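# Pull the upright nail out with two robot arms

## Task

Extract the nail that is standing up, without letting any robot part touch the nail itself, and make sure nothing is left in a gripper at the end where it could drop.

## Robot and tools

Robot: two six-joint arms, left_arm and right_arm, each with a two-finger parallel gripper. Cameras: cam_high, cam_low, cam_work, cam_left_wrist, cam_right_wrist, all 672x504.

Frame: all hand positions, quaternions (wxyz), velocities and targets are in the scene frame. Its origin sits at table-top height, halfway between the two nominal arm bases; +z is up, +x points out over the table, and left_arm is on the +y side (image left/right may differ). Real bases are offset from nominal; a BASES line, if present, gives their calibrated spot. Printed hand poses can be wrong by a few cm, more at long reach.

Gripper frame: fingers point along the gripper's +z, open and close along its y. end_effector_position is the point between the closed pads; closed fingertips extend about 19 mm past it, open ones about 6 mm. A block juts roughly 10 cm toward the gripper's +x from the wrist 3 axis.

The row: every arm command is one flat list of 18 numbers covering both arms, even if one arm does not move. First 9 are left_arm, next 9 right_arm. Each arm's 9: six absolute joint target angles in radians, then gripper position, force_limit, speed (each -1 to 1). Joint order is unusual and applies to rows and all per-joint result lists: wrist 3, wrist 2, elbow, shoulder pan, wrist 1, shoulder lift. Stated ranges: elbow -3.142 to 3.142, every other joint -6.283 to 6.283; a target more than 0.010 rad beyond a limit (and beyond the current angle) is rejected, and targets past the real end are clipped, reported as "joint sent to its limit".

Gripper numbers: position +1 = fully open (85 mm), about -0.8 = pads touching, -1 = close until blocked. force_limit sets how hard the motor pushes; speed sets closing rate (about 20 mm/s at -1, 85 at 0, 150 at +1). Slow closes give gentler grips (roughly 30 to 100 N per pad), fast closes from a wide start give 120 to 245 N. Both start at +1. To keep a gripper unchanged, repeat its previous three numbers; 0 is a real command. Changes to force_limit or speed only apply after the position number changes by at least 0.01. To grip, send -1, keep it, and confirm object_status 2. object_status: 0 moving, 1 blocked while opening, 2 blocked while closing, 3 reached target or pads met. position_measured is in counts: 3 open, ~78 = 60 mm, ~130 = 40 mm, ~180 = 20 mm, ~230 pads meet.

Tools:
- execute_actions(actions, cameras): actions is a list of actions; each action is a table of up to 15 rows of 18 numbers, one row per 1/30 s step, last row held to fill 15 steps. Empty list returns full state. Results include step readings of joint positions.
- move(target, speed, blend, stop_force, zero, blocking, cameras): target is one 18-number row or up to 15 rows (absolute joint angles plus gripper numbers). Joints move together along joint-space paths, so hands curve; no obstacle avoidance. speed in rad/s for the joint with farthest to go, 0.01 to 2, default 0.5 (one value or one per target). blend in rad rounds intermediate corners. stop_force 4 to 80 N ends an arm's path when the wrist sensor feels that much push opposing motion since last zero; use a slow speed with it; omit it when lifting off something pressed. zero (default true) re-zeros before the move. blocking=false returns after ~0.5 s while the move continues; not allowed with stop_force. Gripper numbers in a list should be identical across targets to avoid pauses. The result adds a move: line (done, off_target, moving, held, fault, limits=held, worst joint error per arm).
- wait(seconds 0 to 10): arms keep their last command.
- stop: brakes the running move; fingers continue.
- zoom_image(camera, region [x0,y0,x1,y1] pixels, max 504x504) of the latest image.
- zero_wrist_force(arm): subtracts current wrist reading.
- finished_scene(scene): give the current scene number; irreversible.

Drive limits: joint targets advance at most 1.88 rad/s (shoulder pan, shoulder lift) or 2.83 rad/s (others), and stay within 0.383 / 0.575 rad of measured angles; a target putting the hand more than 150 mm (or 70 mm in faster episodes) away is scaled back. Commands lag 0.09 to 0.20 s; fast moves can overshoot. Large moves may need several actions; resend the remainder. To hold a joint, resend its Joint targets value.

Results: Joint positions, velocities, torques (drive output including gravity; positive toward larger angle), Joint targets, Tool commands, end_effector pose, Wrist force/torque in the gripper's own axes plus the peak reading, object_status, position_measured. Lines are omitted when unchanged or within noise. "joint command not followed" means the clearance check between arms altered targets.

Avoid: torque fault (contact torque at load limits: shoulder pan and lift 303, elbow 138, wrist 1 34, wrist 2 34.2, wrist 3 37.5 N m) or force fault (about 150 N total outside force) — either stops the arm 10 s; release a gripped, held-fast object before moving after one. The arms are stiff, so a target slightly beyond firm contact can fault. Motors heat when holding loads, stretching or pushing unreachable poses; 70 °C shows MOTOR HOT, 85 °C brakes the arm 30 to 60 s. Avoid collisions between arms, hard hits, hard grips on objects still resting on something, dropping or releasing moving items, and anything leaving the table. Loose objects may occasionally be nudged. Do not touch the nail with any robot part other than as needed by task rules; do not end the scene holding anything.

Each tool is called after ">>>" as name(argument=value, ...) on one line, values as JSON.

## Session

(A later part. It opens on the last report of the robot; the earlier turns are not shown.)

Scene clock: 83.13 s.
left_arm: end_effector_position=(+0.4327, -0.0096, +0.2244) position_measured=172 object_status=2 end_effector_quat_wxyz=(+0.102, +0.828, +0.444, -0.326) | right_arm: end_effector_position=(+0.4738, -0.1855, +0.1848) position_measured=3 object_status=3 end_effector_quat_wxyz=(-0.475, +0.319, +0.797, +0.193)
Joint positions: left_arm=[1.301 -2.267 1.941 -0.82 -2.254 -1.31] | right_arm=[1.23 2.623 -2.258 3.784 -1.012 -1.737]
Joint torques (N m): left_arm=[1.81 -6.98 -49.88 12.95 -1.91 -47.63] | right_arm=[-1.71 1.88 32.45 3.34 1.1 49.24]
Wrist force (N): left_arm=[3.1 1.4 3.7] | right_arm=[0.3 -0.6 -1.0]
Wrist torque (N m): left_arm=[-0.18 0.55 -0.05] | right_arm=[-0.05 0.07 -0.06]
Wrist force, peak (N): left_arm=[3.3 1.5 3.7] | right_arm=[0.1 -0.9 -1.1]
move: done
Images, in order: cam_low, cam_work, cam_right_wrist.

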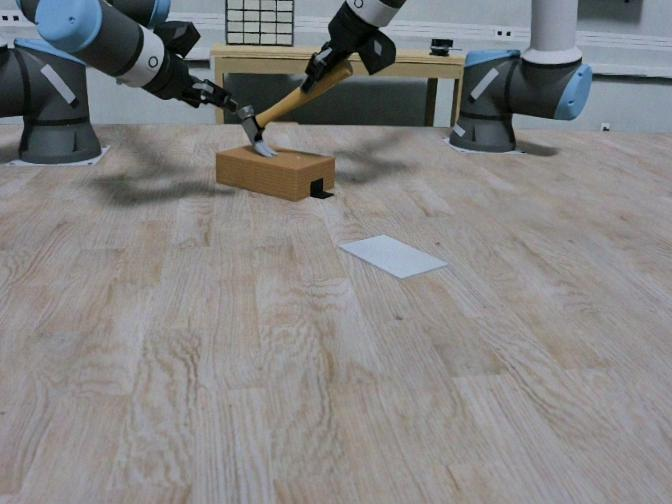

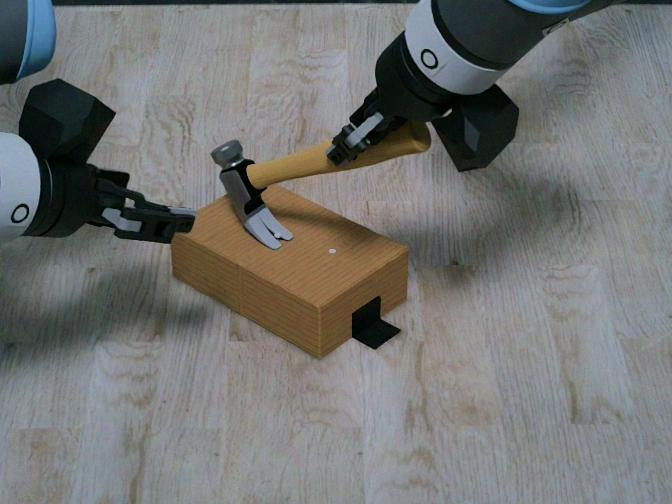

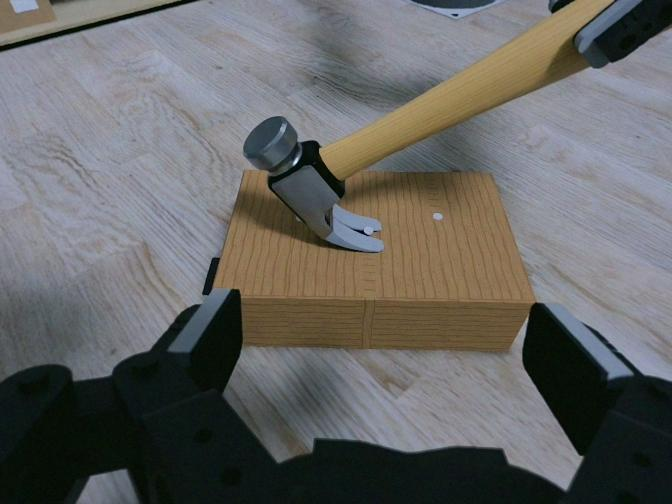

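>>> move(target=[1.312,-2.2680,1.9390,-0.8118,-2.2450,-1.3100,-1.0,0.7,-1,1.230,2.623,-2.258,3.784,-1.012,-1.737,1,1,1], speed=0.03, stop_force=12, cameras=["cam_right_wrist","cam_work"])

>>> zoom_image(camera="cam_right_wrist", region=[220, 120, 460, 300])

>>> zoom_image(camera="cam_work", region=[180, 120, 380, 270])

Scene clock: 85.83 s.
left_arm: end_effector_position=(+0.4345, -0.0075, +0.2243) position_measured=172 object_status=2 end_effector_quat_wxyz=(+0.102, +0.828, +0.444, -0.327) | right_arm: end_effector_position=(+0.4738, -0.1855, +0.1848) position_measured=3 object_status=3 end_effector_quat_wxyz=(-0.475, +0.319, +0.797, +0.193)
Joint positions: left_arm=[1.306 -2.268 1.94 -0.816 -2.25 -1.31] | right_arm=[1.23 2.623 -2.258 3.784 -1.012 -1.737]
Joint torques (N m): left_arm=[-1.19 -1.63 -43.05 -8.34 -10.11 -86.3] | right_arm=[-1.35 1.67 31.5 5.78 1.18 50.32]
Wrist force (N): left_arm=[3.2 2.0 16.4] | right_arm=[0.2 -0.3 -0.9]
Wrist torque (N m): left_arm=[-0.22 0.53 -0.05] | right_arm=[0.00 0.08 -0.06]
Wrist force, peak (N): left_arm=[1.4 1.8 28.1] | right_arm=[0.2 -0.7 -1.2]
move: contact (left_arm)
Images, in order: cam_work, cam_right_wrist.

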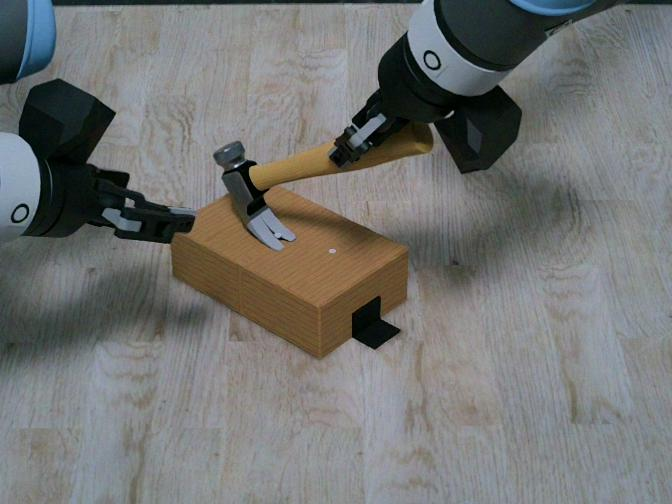

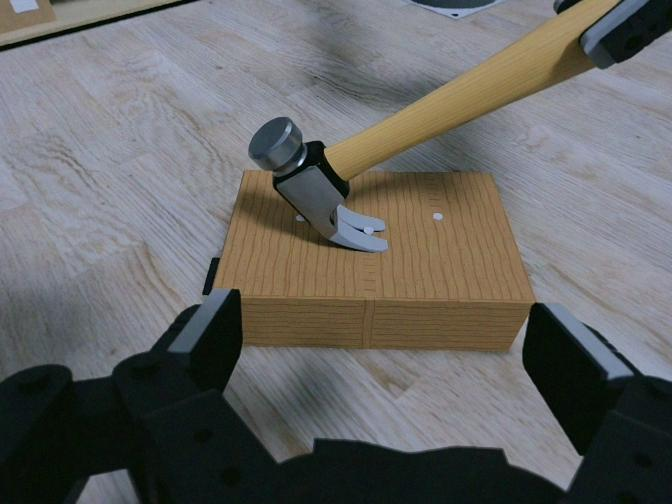

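Scaled by 2.100 from the camera's 672x504 image, which has a finer 960x720 frame.

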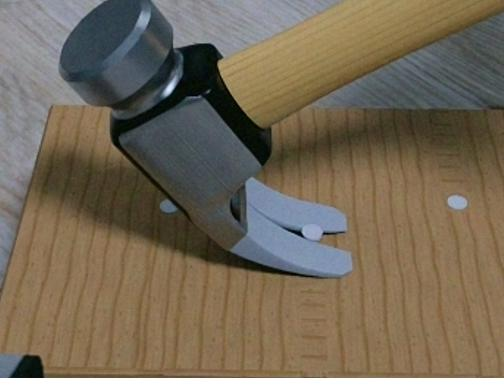

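Scaled by 2.520 from the camera's 672x504 image, which has a finer 960x720 frame.

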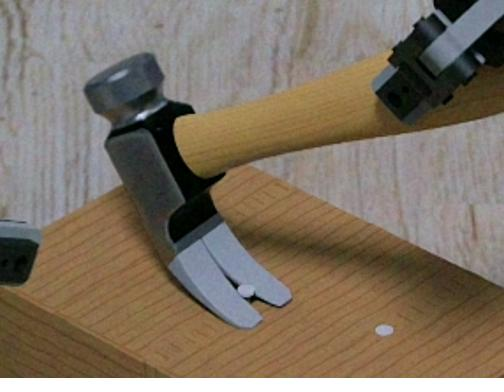

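>>> move(target=[1.232,-2.1243,1.9303,-0.8856,-2.2317,-1.3482,-1.0,0.7,-1,1.230,2.623,-2.258,3.784,-1.012,-1.737,1,1,1], speed=0.08, stop_force=40, cameras=["cam_right_wrist","cam_work","cam_low"])

>>> zoom_image(camera="cam_right_wrist", region=[220, 120, 460, 300])

>>> zoom_image(camera="cam_low", region=[200, 80, 350, 190])

Scene clock: 95.47 s.
left_arm: end_effector_position=(+0.4211, -0.0213, +0.2327) position_measured=172 object_status=2 end_effector_quat_wxyz=(+0.082, +0.847, +0.454, -0.263) | right_arm: end_effector_position=(+0.4738, -0.1855, +0.1848) position_measured=3 object_status=3 end_effector_quat_wxyz=(-0.475, +0.319, +0.797, +0.193)
Joint positions: left_arm=[1.232 -2.124 1.93 -0.886 -2.232 -1.348] | right_arm=[1.23 2.623 -2.258 3.784 -1.012 -1.737]
Joint torques (N m): left_arm=[-2.17 0.65 -47.91 -11.61 -1.1 -74.04] | right_arm=[-1.05 0.35 30.59 8.86 1.47 51.33]
Wrist force (N): left_arm=[-2.5 -0.6 0.4] | right_arm=[0.3 -0.3 -0.3]
Wrist torque (N m): left_arm=[0.14 -0.26 0.00] | right_arm=[0.00 0.07 -0.06]
Wrist force, peak (N): left_arm=[-3.3 -2.2 -19.9] | right_arm=[0.1 -1.0 -1.1]
move: done
Images, in order: cam_low, cam_work, cam_right_wrist.

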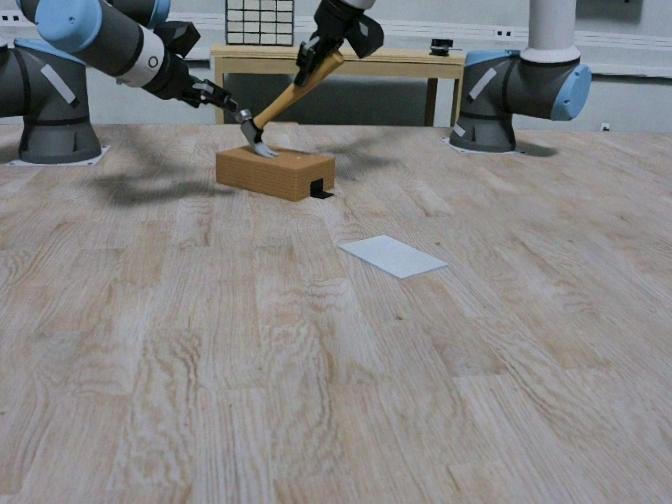

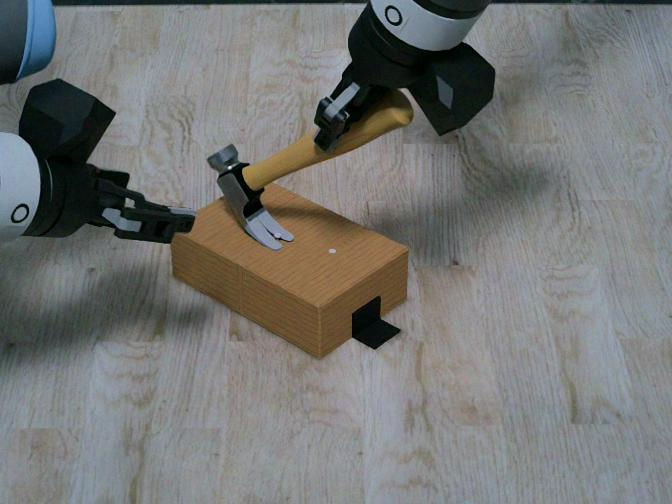

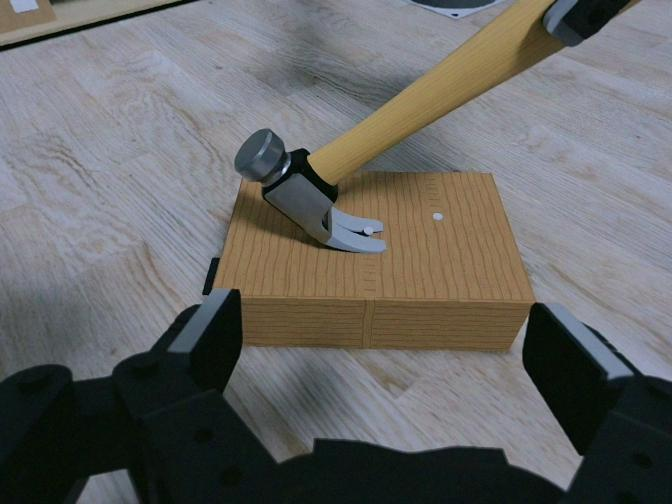

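Scaled by 2.100 from the camera's 672x504 image, which has a finer 960x720 frame.

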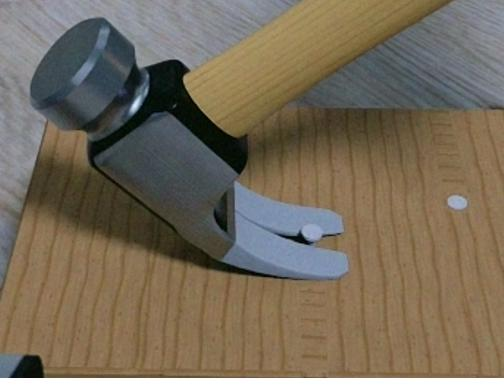

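Scaled by 3.360 from the camera's 672x504 image, which has a finer 960x720 frame.

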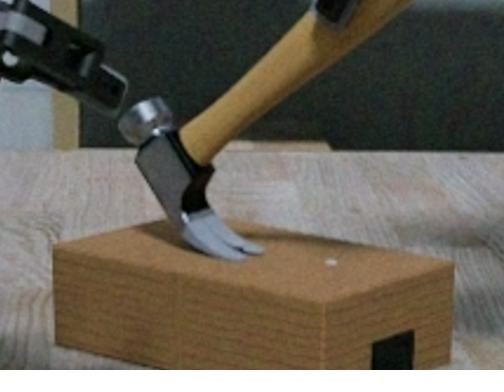

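>>> move(target=[1.161,-1.9807,1.9138,-0.9606,-2.1949,-1.3786,-1.0,0.7,-1,1.230,2.623,-2.258,3.784,-1.012,-1.737,1,1,1], speed=0.08, stop_force=60, cameras=["cam_right_wrist","cam_low"])

>>> zoom_image(camera="cam_right_wrist", region=[220, 120, 460, 300])

>>> zoom_image(camera="cam_low", region=[200, 80, 350, 190])

Scene clock: 99.67 s.
left_arm: end_effector_position=(+0.4066, -0.0358, +0.2419) position_measured=172 object_status=2 end_effector_quat_wxyz=(+0.062, +0.862, +0.462, -0.198) | right_arm: end_effector_position=(+0.4738, -0.1855, +0.1848) position_measured=3 object_status=3 end_effector_quat_wxyz=(-0.475, +0.319, +0.797, +0.193)
Joint positions: left_arm=[1.161 -1.981 1.914 -0.961 -2.195 -1.379] | right_arm=[1.23 2.623 -2.258 3.784 -1.012 -1.737]
Joint torques (N m): left_arm=[-2.2 0.77 -50.1 -13.82 -0.94 -71.88] | right_arm=[-0.78 -0.13 30.18 10.63 1.73 52.46]
Wrist force (N): left_arm=[-2.3 0.5 0.4] | right_arm=[0.2 -0.7 -0.6]
Wrist torque (N m): left_arm=[0.05 -0.07 0.00] | right_arm=[-0.06 0.08 -0.06]
Wrist force, peak (N): left_arm=[-3.0 -2.7 -36.2] | right_arm=[0.0 -0.8 -1.2]
move: done
Images, in order: cam_low, cam_right_wrist.

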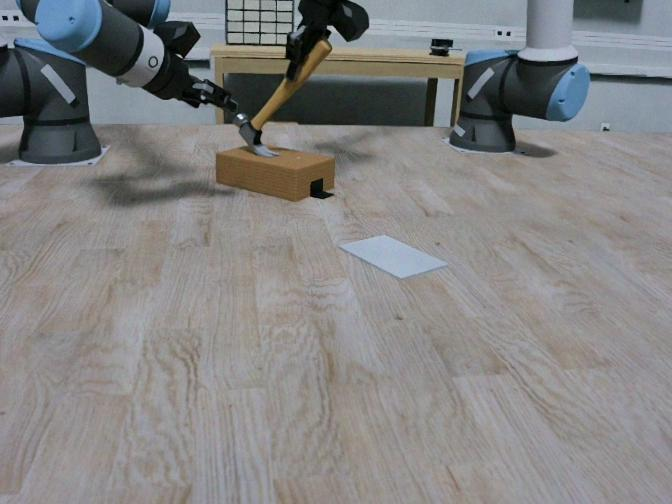

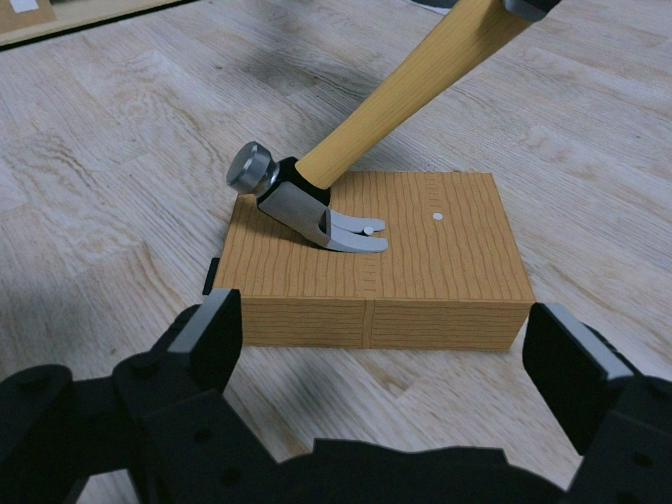

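Scaled by 2.100 from the camera's 672x504 image, which has a finer 960x720 frame.

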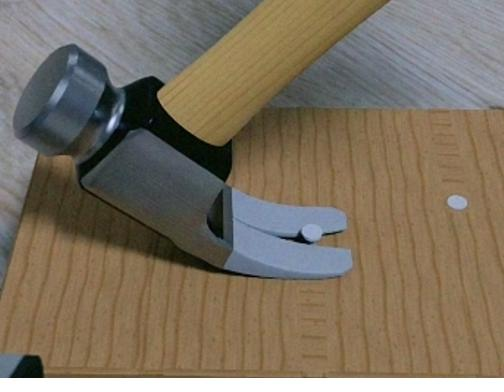

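Scaled by 3.360 from the camera's 672x504 image, which has a finer 960x720 frame.

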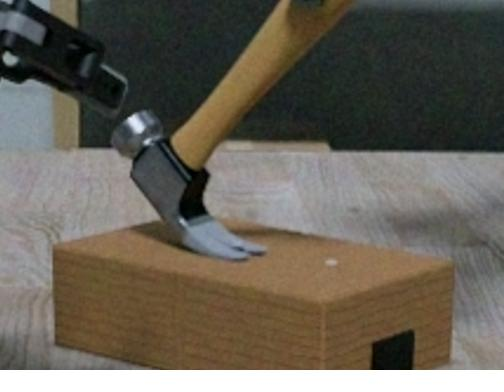

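>>> move(target=[1.091,-1.8390,1.8907,-1.0384,-2.1425,-1.3979,-1.0,0.7,-1,1.230,2.623,-2.258,3.784,-1.012,-1.737,1,1,1], speed=0.08, stop_force=60, cameras=["cam_right_wrist","cam_low","cam_work"])

>>> zoom_image(camera="cam_right_wrist", region=[220, 120, 460, 300])

>>> zoom_image(camera="cam_low", region=[200, 80, 350, 190])

Scene clock: 103.03 s.
left_arm: end_effector_position=(+0.3919, -0.0509, +0.2504) position_measured=172 object_status=2 end_effector_quat_wxyz=(+0.041, +0.873, +0.468, -0.133) | right_arm: end_effector_position=(+0.4738, -0.1855, +0.1848) position_measured=3 object_status=3 end_effector_quat_wxyz=(-0.475, +0.319, +0.797, +0.193)
Joint positions: left_arm=[1.091 -1.839 1.891 -1.038 -2.142 -1.398] | right_arm=[1.23 2.623 -2.258 3.784 -1.012 -1.737]
Joint torques (N m): left_arm=[-2.04 0.44 -52.88 -11.4 -1.13 -75.53] | right_arm=[-0.77 -0.56 29.54 13.2 1.72 54.13]
Wrist force (N): left_arm=[-0.9 -0.2 1.9] | right_arm=[0.0 -0.9 -0.8]
Wrist torque (N m): left_arm=[-0.06 0.11 0.05] | right_arm=[-0.10 0.10 -0.06]
Wrist force, peak (N): left_arm=[-2.8 -0.3 -14.4] | right_arm=[-0.1 -0.5 -1.2]
move: done
Images, in order: cam_low, cam_work, cam_right_wrist.

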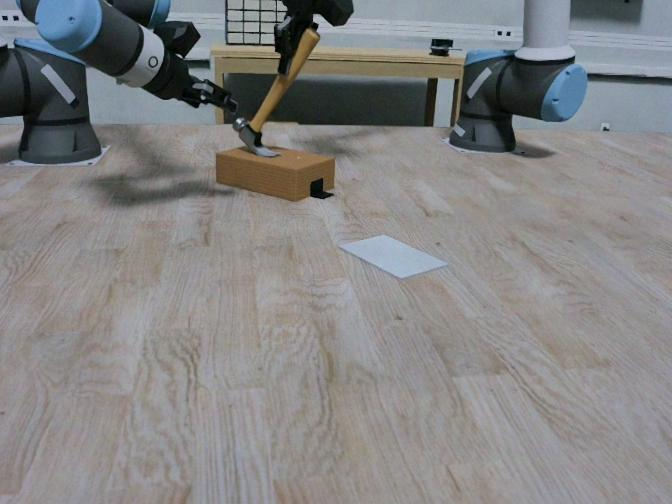

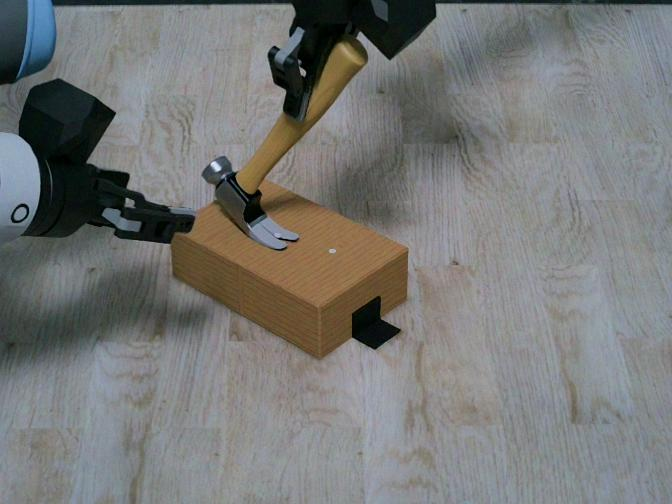

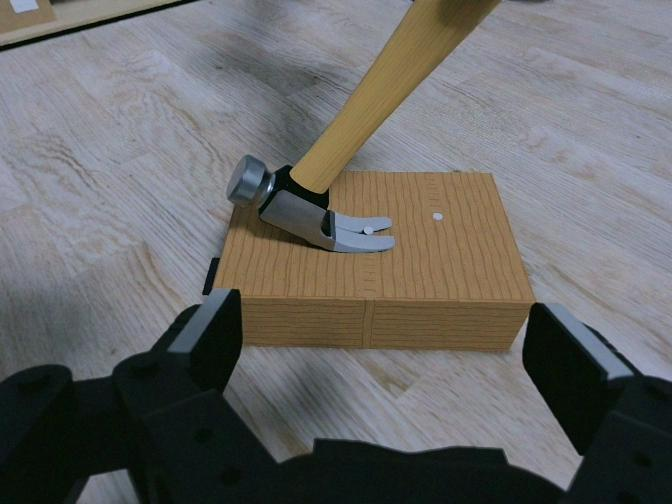

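Scaled by 2.100 from the camera's 672x504 image, which has a finer 960x720 frame.

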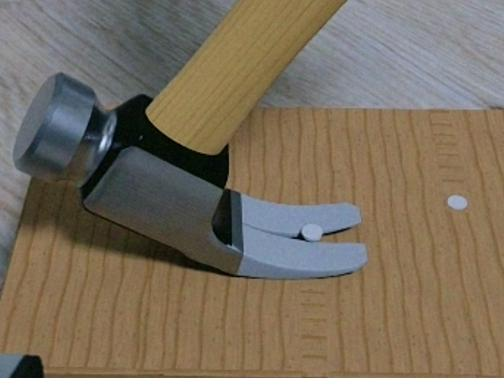

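Scaled by 3.360 from the camera's 672x504 image, which has a finer 960x720 frame.

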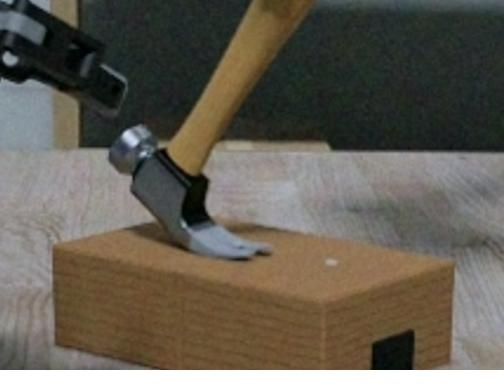

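>>> move(target=[1.018,-1.7014,1.8631,-1.1190,-2.0798,-1.4036,-1.0,0.7,-1,1.230,2.623,-2.258,3.784,-1.012,-1.737,1,1,1], speed=0.08, stop_force=60, cameras=["cam_right_wrist","cam_low"])

>>> zoom_image(camera="cam_right_wrist", region=[220, 120, 460, 300])

>>> zoom_image(camera="cam_low", region=[200, 80, 350, 190])

Scene clock: 107.37 s.
left_arm: end_effector_position=(+0.3756, -0.0676, +0.2561) position_measured=172 object_status=2 end_effector_quat_wxyz=(+0.021, +0.879, +0.471, -0.067) | right_arm: end_effector_position=(+0.4738, -0.1855, +0.1848) position_measured=3 object_status=3 end_effector_quat_wxyz=(-0.475, +0.319, +0.797, +0.193)
Joint positions: left_arm=[1.018 -1.701 1.863 -1.119 -2.08 -1.404] | right_arm=[1.23 2.623 -2.258 3.784 -1.012 -1.737]
Joint torques (N m): left_arm=[-2.26 -1.84 -81.61 -16.74 -7.05 -97.03] | right_arm=[-0.27 -0.48 28.8 16.69 1.75 54.59]
Wrist force (N): left_arm=[14.4 -0.3 41.1] | right_arm=[0.5 -0.8 -0.5]
Wrist torque (N m): left_arm=[0.15 -0.48 0.33] | right_arm=[-0.09 0.04 -0.06]
Wrist force, peak (N): left_arm=[14.8 -0.5 41.4] | right_arm=[0.5 -0.8 -1.3]
move: done
Images, in order: cam_low, cam_right_wrist.

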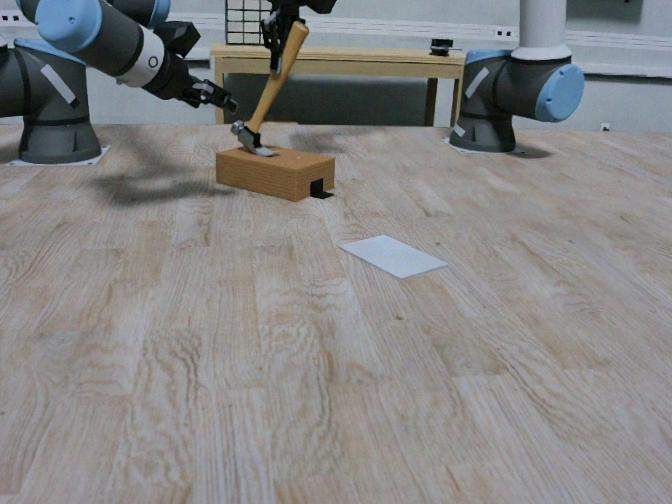

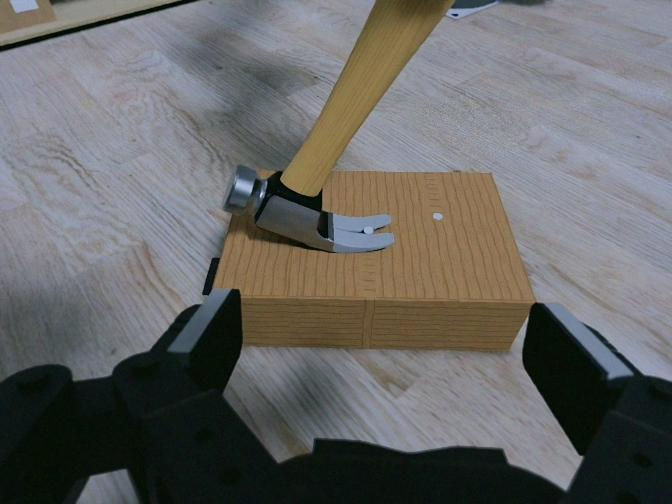

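Scaled by 2.100 from the camera's 672x504 image, which has a finer 960x720 frame.

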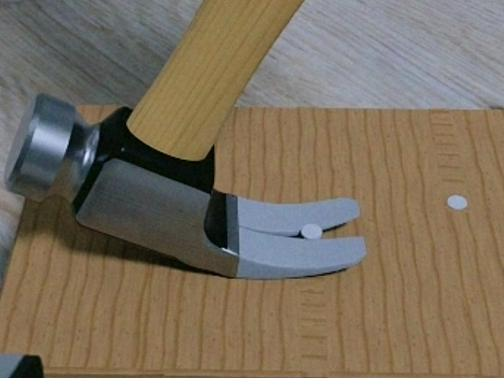

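Scaled by 3.360 from the camera's 672x504 image, which has a finer 960x720 frame.

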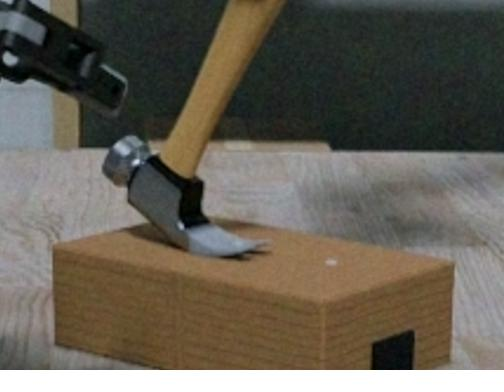

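>>> move(target=[0.942,-1.5708,1.8351,-1.1979,-2.0129,-1.3930,-1.0,0.7,-1,1.230,2.623,-2.258,3.784,-1.012,-1.737,1,1,1], speed=0.06, stop_force=60, cameras=["cam_right_wrist","cam_low"])

>>> zoom_image(camera="cam_right_wrist", region=[220, 120, 460, 300])

>>> zoom_image(camera="cam_low", region=[200, 80, 350, 190])

Scene clock: 111.20 s.
left_arm: end_effector_position=(+0.3589, -0.0845, +0.2553) position_measured=231 object_status=0 end_effector_quat_wxyz=(+0.000, +0.881, +0.473, +0.000) | right_arm: end_effector_position=(+0.4738, -0.1855, +0.1848) position_measured=3 object_status=3 end_effector_quat_wxyz=(-0.475, +0.319, +0.797, +0.193)
Joint positions: left_arm=[0.942 -1.571 1.835 -1.198 -2.013 -1.393] | right_arm=[1.23 2.623 -2.258 3.784 -1.012 -1.737]
Joint torques (N m): left_arm=[-2.05 1.32 -51.74 -11.23 -1.16 -43.25] | right_arm=[-0.04 -0.38 27.55 14.35 2.18 56.55]
Wrist force (N): left_arm=[-0.2 -0.1 -1.0] | right_arm=[0.0 -0.7 -0.7]
Wrist torque (N m): left_arm=[-0.12 -0.10 0.04] | right_arm=[-0.06 0.12 -0.06]
Wrist force, peak (N): left_arm=[37.8 -5.3 -35.3] | right_arm=[0.1 -0.8 -1.2]
move: done
Images, in order: cam_low, cam_right_wrist.

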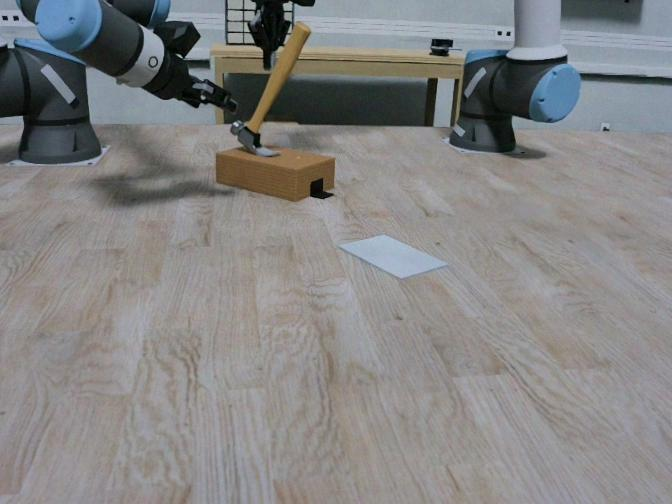

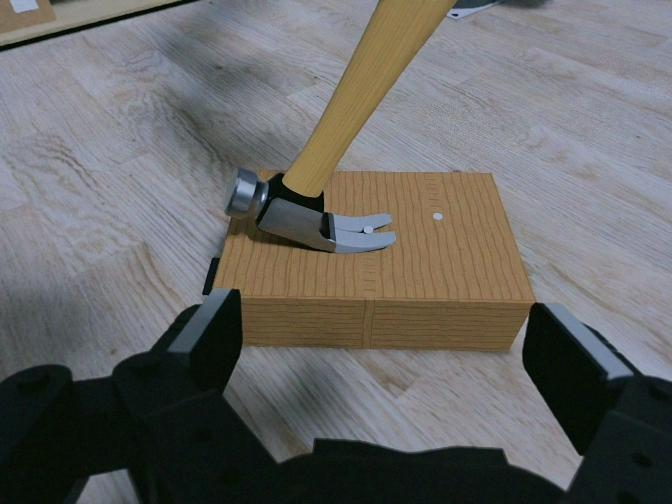

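Scaled by 2.100 from the camera's 672x504 image, which has a finer 960x720 frame.

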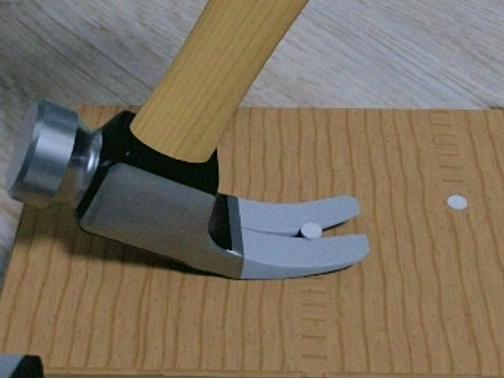

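Scaled by 3.360 from the camera's 672x504 image, which has a finer 960x720 frame.

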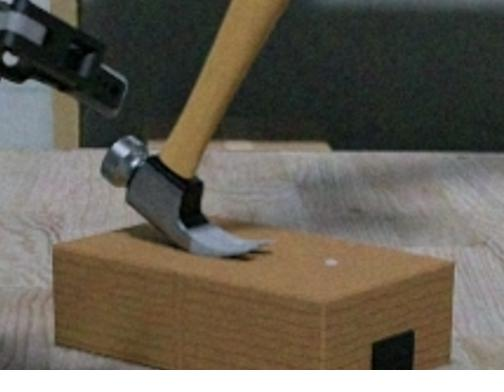

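>>> wait(seconds=0, cameras=["cam_left_wrist","cam_work","cam_high"])

>>> zoom_image(camera="cam_work", region=[180, 0, 430, 270])

Scene clock: 114.27 s.
left_arm: end_effector_position=(+0.3589, -0.0845, +0.2553) position_measured=231 object_status=3 end_effector_quat_wxyz=(+0.000, +0.881, +0.473, +0.000) | right_arm: end_effector_position=(+0.4738, -0.1855, +0.1848) position_measured=3 object_status=3 end_effector_quat_wxyz=(-0.475, +0.319, +0.797, +0.193)
Joint positions: left_arm=[0.942 -1.571 1.835 -1.198 -2.013 -1.393] | right_arm=[1.23 2.623 -2.258 3.784 -1.012 -1.737]
Joint torques (N m): left_arm=[-1.79 1.28 -42.96 -9.86 -2.15 -43.69] | right_arm=[-0.1 -0.45 27.27 16.04 2.4 58.05]
Wrist force (N): left_arm=[-0.2 0.0 -1.1] | right_arm=[0.2 -0.5 -1.2]
Wrist torque (N m): left_arm=[-0.12 -0.10 0.04] | right_arm=[-0.03 0.08 -0.07]
Wrist force, peak (N): left_arm=[-0.5 0.3 -1.2] | right_arm=[-0.1 -0.4 -1.4]
Tool commands: left_gripper/position=-1.0 left_gripper/force_limit=+0.7 left_gripper/speed=-1.0 right_gripper/position=+1.0 right_gripper/force_limit=+1.0 right_gripper/speed=+1.0
Images, in order: cam_high, cam_work, cam_left_wrist.

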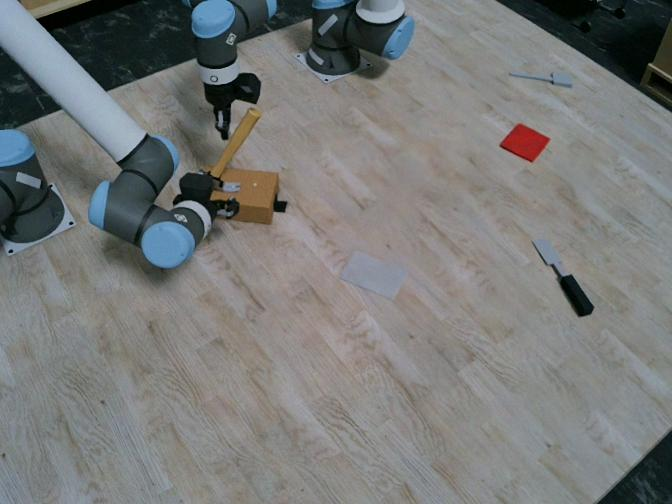

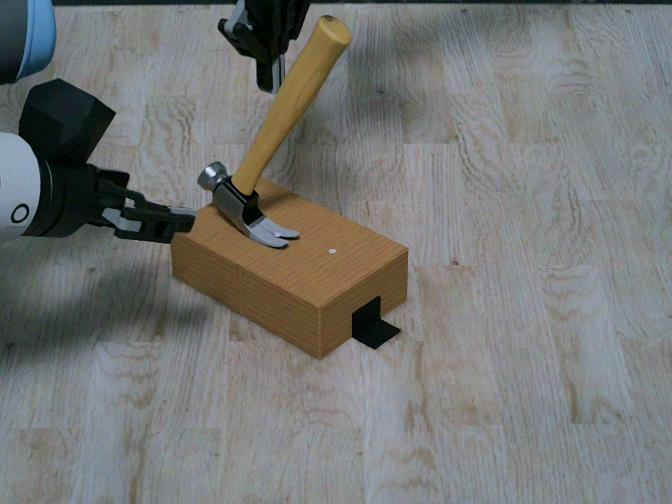

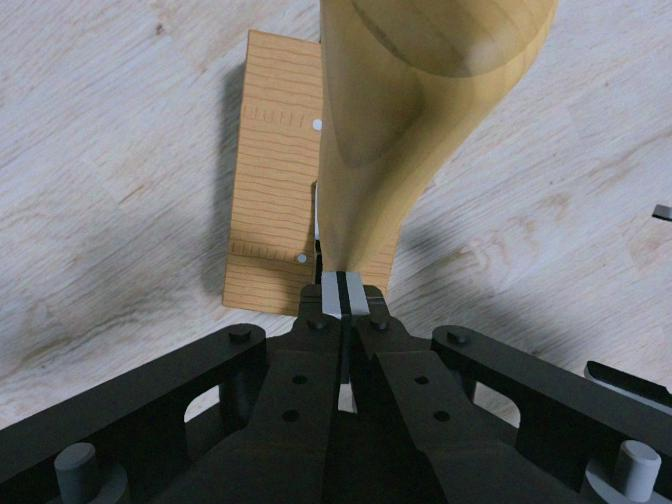

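Scaled by 1.867 from the camera's 672x504 image, which has a finer 960x720 frame.

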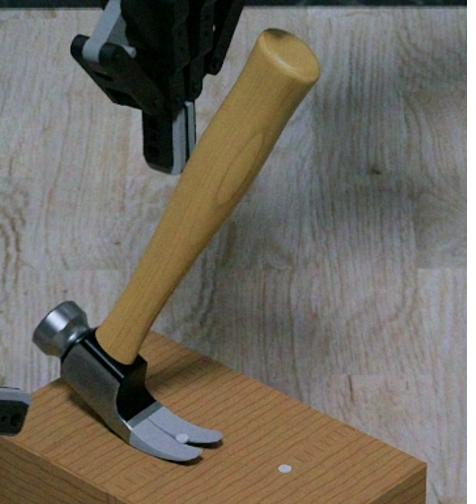

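>>> move(target=[[0.8945,-1.5708,1.8068,-1.2454,-1.9921,-1.3855,-1.0,0.7,-1,1.230,2.623,-2.258,3.784,-1.012,-1.737,1,1,1],[0.8945,-1.5708,1.6077,-1.2454,-1.7213,-1.4572,-1.0,0.7,-1,1.230,2.623,-2.258,3.784,-1.012,-1.737,1,1,1],[-0.223,-1.9119,1.7048,-0.9690,-1.8627,-1.4886,1,0.5,0,1.230,2.623,-2.258,3.784,-1.012,-1.737,1,1,1]], speed=[0.2,0.5,0.6], blend=[0.02,0.05,0], cameras=["cam_right_wrist","cam_work","cam_left_wrist","cam_high"])

>>> zoom_image(camera="cam_work", region=[180, 0, 430, 270])

Scene clock: 123.23 s.
left_arm: end_effector_position=(+0.4152, -0.0273, +0.4110) position_measured=3 object_status=0 end_effector_quat_wxyz=(-0.066, +0.373, +0.912, -0.161) | right_arm: end_effector_position=(+0.4738, -0.1855, +0.1848) position_measured=3 object_status=3 end_effector_quat_wxyz=(-0.475, +0.319, +0.797, +0.193)
Joint positions: left_arm=[-0.223 -1.912 1.705 -0.969 -1.863 -1.489] | right_arm=[1.23 2.623 -2.258 3.784 -1.012 -1.737]
Joint torques (N m): left_arm=[-2.08 -3.15 -46.65 13.63 -7.3 -67.28] | right_arm=[0.38 -0.17 27.47 14.73 2.41 57.84]
Wrist force (N): left_arm=[-0.3 0.3 -0.5] | right_arm=[0.2 -0.3 -0.5]
Wrist torque (N m): left_arm=[-0.03 -0.04 -0.10] | right_arm=[0.00 0.07 -0.06]
Wrist force, peak (N): left_arm=[-1.4 -0.1 -3.5] | right_arm=[0.5 -0.8 -0.9]
move: done
Images, in order: cam_high, cam_work, cam_left_wrist, cam_right_wrist.

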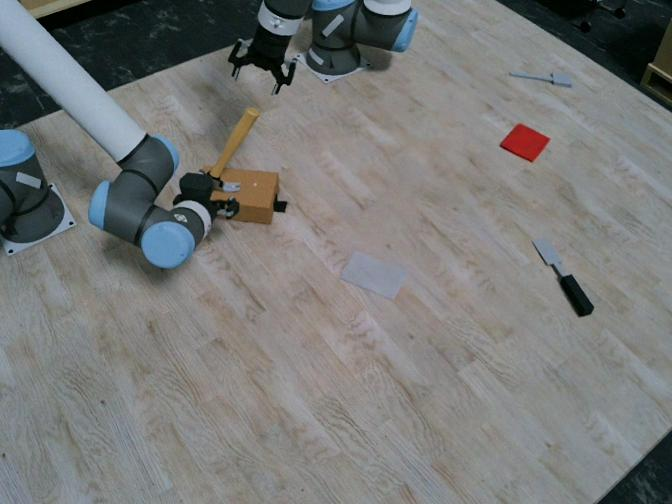

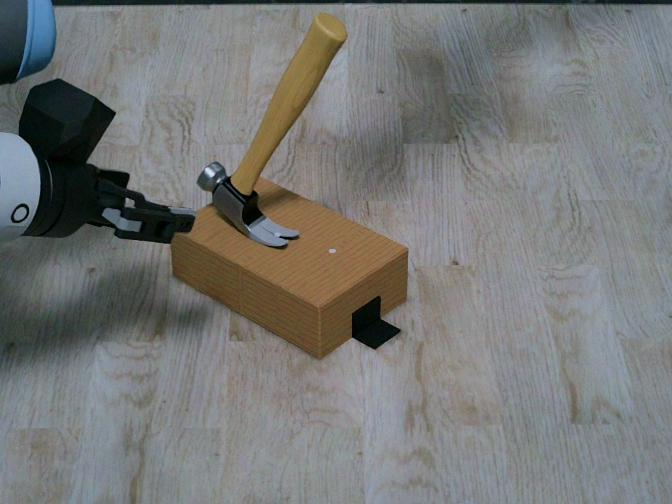

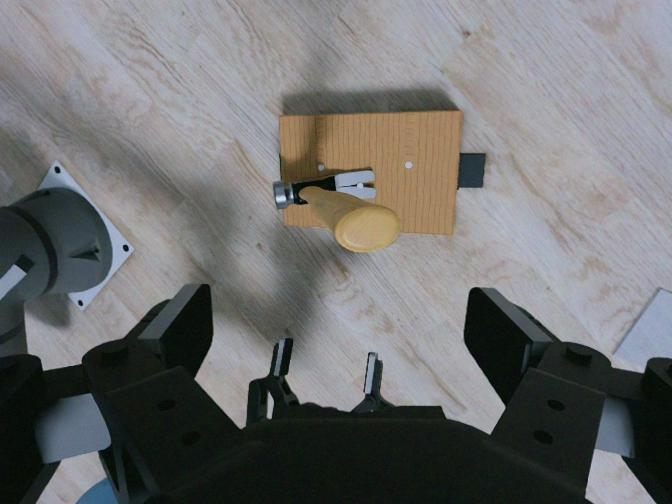

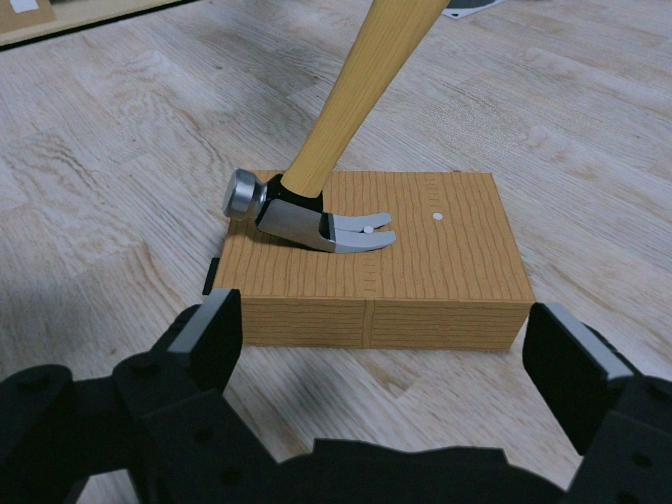

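Scaled by 1.867 from the camera's 672x504 image, which has a finer 960x720 frame.

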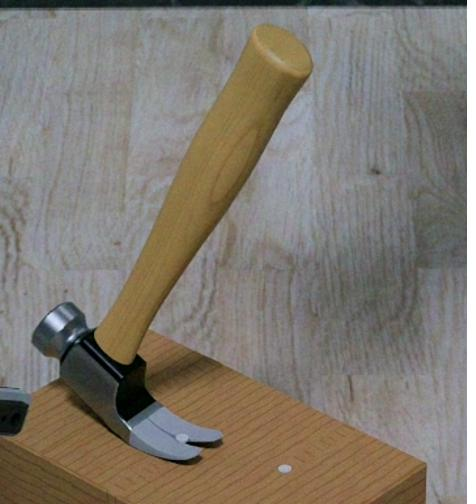

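>>> move(target=[-0.171,-2.0361,1.7867,-0.9120,-1.9384,-1.4966,1,0.5,0,1.230,2.623,-2.258,3.784,-1.012,-1.737,1,1,1], speed=0.2, cameras=["cam_work","cam_left_wrist"])

>>> zoom_image(camera="cam_left_wrist", region=[200, 60, 500, 360])

Scene clock: 126.97 s.
left_arm: end_effector_position=(+0.4119, -0.0056, +0.3845) position_measured=3 object_status=3 end_effector_quat_wxyz=(-0.088, +0.368, +0.900, -0.216) | right_arm: end_effector_position=(+0.4738, -0.1855, +0.1848) position_measured=3 object_status=3 end_effector_quat_wxyz=(-0.475, +0.319, +0.797, +0.193)
Joint positions: left_arm=[-0.171 -2.036 1.787 -0.912 -1.938 -1.497] | right_arm=[1.23 2.623 -2.258 3.784 -1.012 -1.737]
Joint torques (N m): left_arm=[1.49 -3.97 -39.98 15.95 -9.24 -66.12] | right_arm=[0.35 -0.34 27.93 16 2.72 59.73]
Wrist force (N): left_arm=[0.4 0.4 -0.5] | right_arm=[0.3 -0.7 -0.8]
Wrist torque (N m): left_arm=[-0.03 -0.18 -0.11] | right_arm=[-0.06 0.06 -0.06]
Wrist force, peak (N): left_arm=[-0.6 -0.8 -1.5] | right_arm=[0.4 -0.8 -1.0]
move: done
Images, in order: cam_work, cam_left_wrist.

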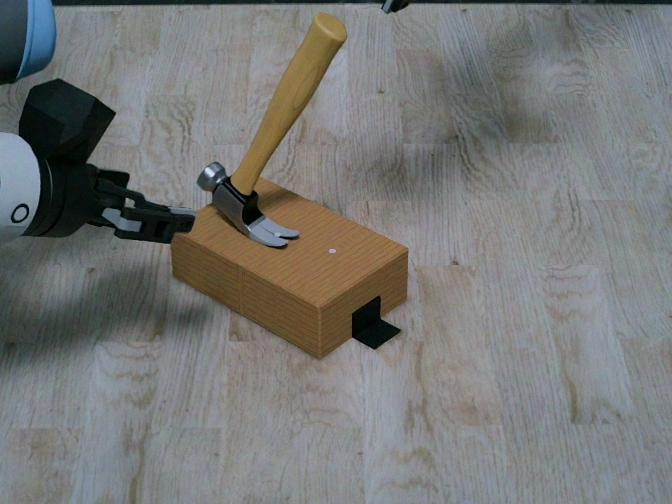

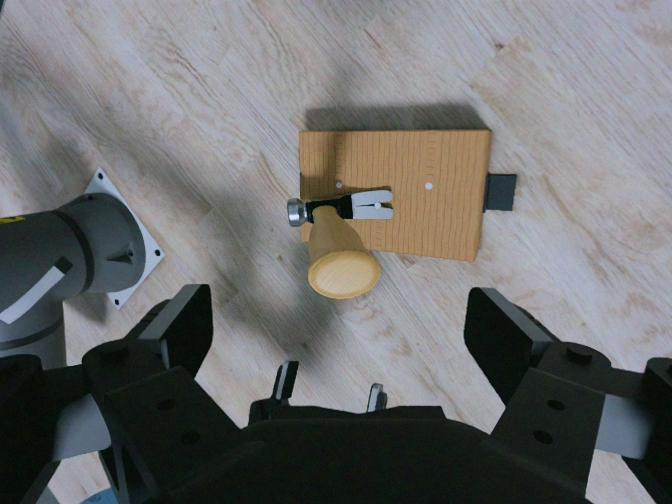

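Scaled by 1.680 from the camera's 672x504 image, which has a finer 960x720 frame.

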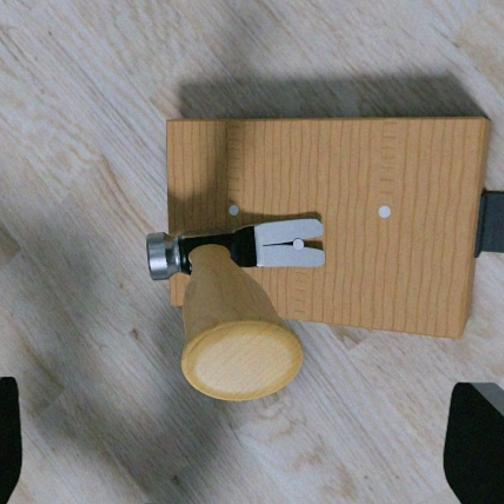

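>>> move(target=[-0.222,-2.0665,1.8907,-0.9539,-2.1285,-1.4400,1,0.5,0,1.230,2.623,-2.258,3.784,-1.012,-1.737,1,1,1], speed=0.1, stop_force=8, cameras=["cam_work","cam_left_wrist","cam_right_wrist"])

>>> zoom_image(camera="cam_left_wrist", region=[200, 60, 500, 360])

>>> zoom_image(camera="cam_work", region=[180, 0, 430, 270])

Scene clock: 130.93 s.
left_arm: end_effector_position=(+0.3863, -0.0360, +0.3037) position_measured=3 object_status=3 end_effector_quat_wxyz=(-0.095, +0.366, +0.896, -0.232) | right_arm: end_effector_position=(+0.4738, -0.1855, +0.1848) position_measured=3 object_status=3 end_effector_quat_wxyz=(-0.475, +0.319, +0.797, +0.193)
Joint positions: left_arm=[-0.222 -2.067 1.891 -0.954 -2.129 -1.44] | right_arm=[1.23 2.623 -2.258 3.784 -1.012 -1.737]
Joint torques (N m): left_arm=[-2.07 -4.12 -40.42 -9.54 -8.94 -38.22] | right_arm=[0.79 -0.45 28.16 17.48 2.68 61.13]
Wrist force (N): left_arm=[-0.1 0.2 -0.8] | right_arm=[0.0 -0.3 -0.7]
Wrist torque (N m): left_arm=[-0.04 -0.11 -0.13] | right_arm=[-0.01 0.10 -0.06]
Wrist force, peak (N): left_arm=[0.2 0.6 -1.8] | right_arm=[0.2 -1.0 -1.0]
move: done
Images, in order: cam_work, cam_left_wrist, cam_right_wrist.

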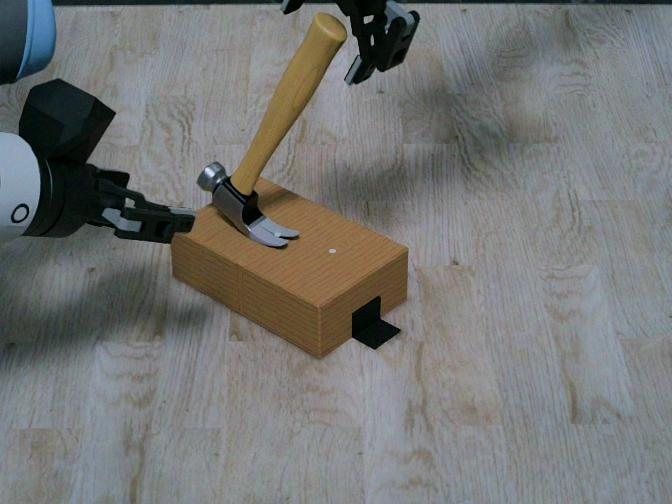

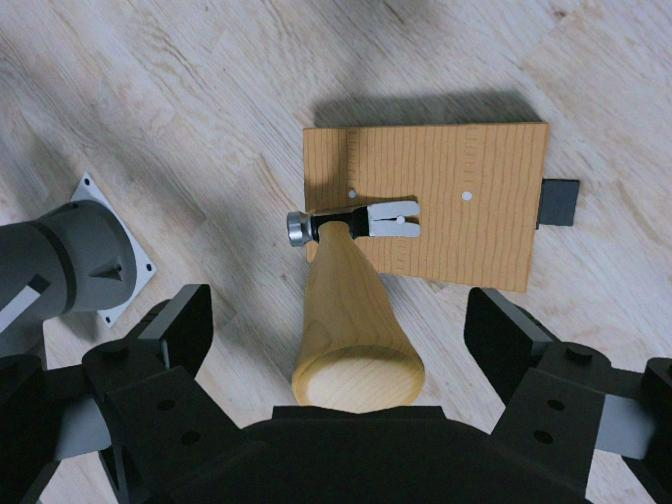

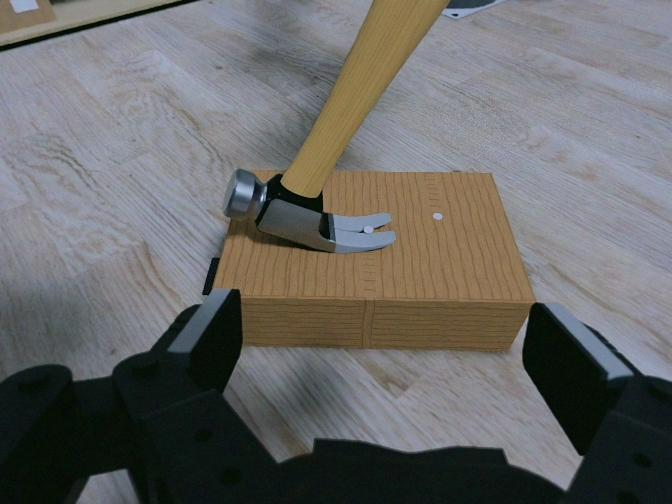

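Scaled by 1.680 from the camera's 672x504 image, which has a finer 960x720 frame.

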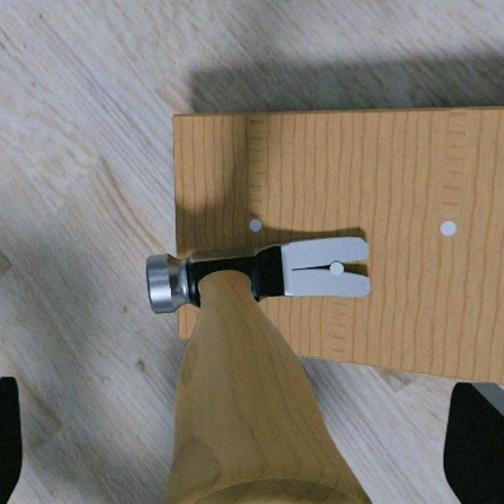

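Scaled by 1.867 from the camera's 672x504 image, which has a finer 960x720 frame.

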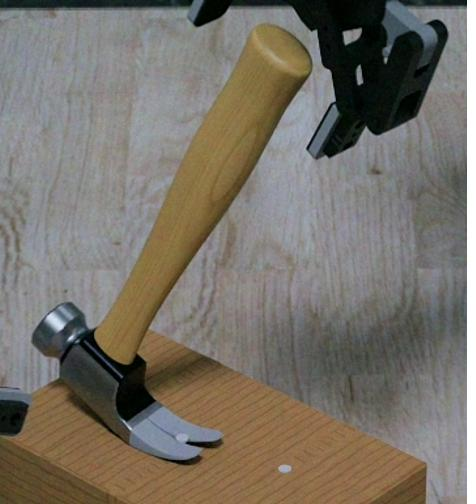

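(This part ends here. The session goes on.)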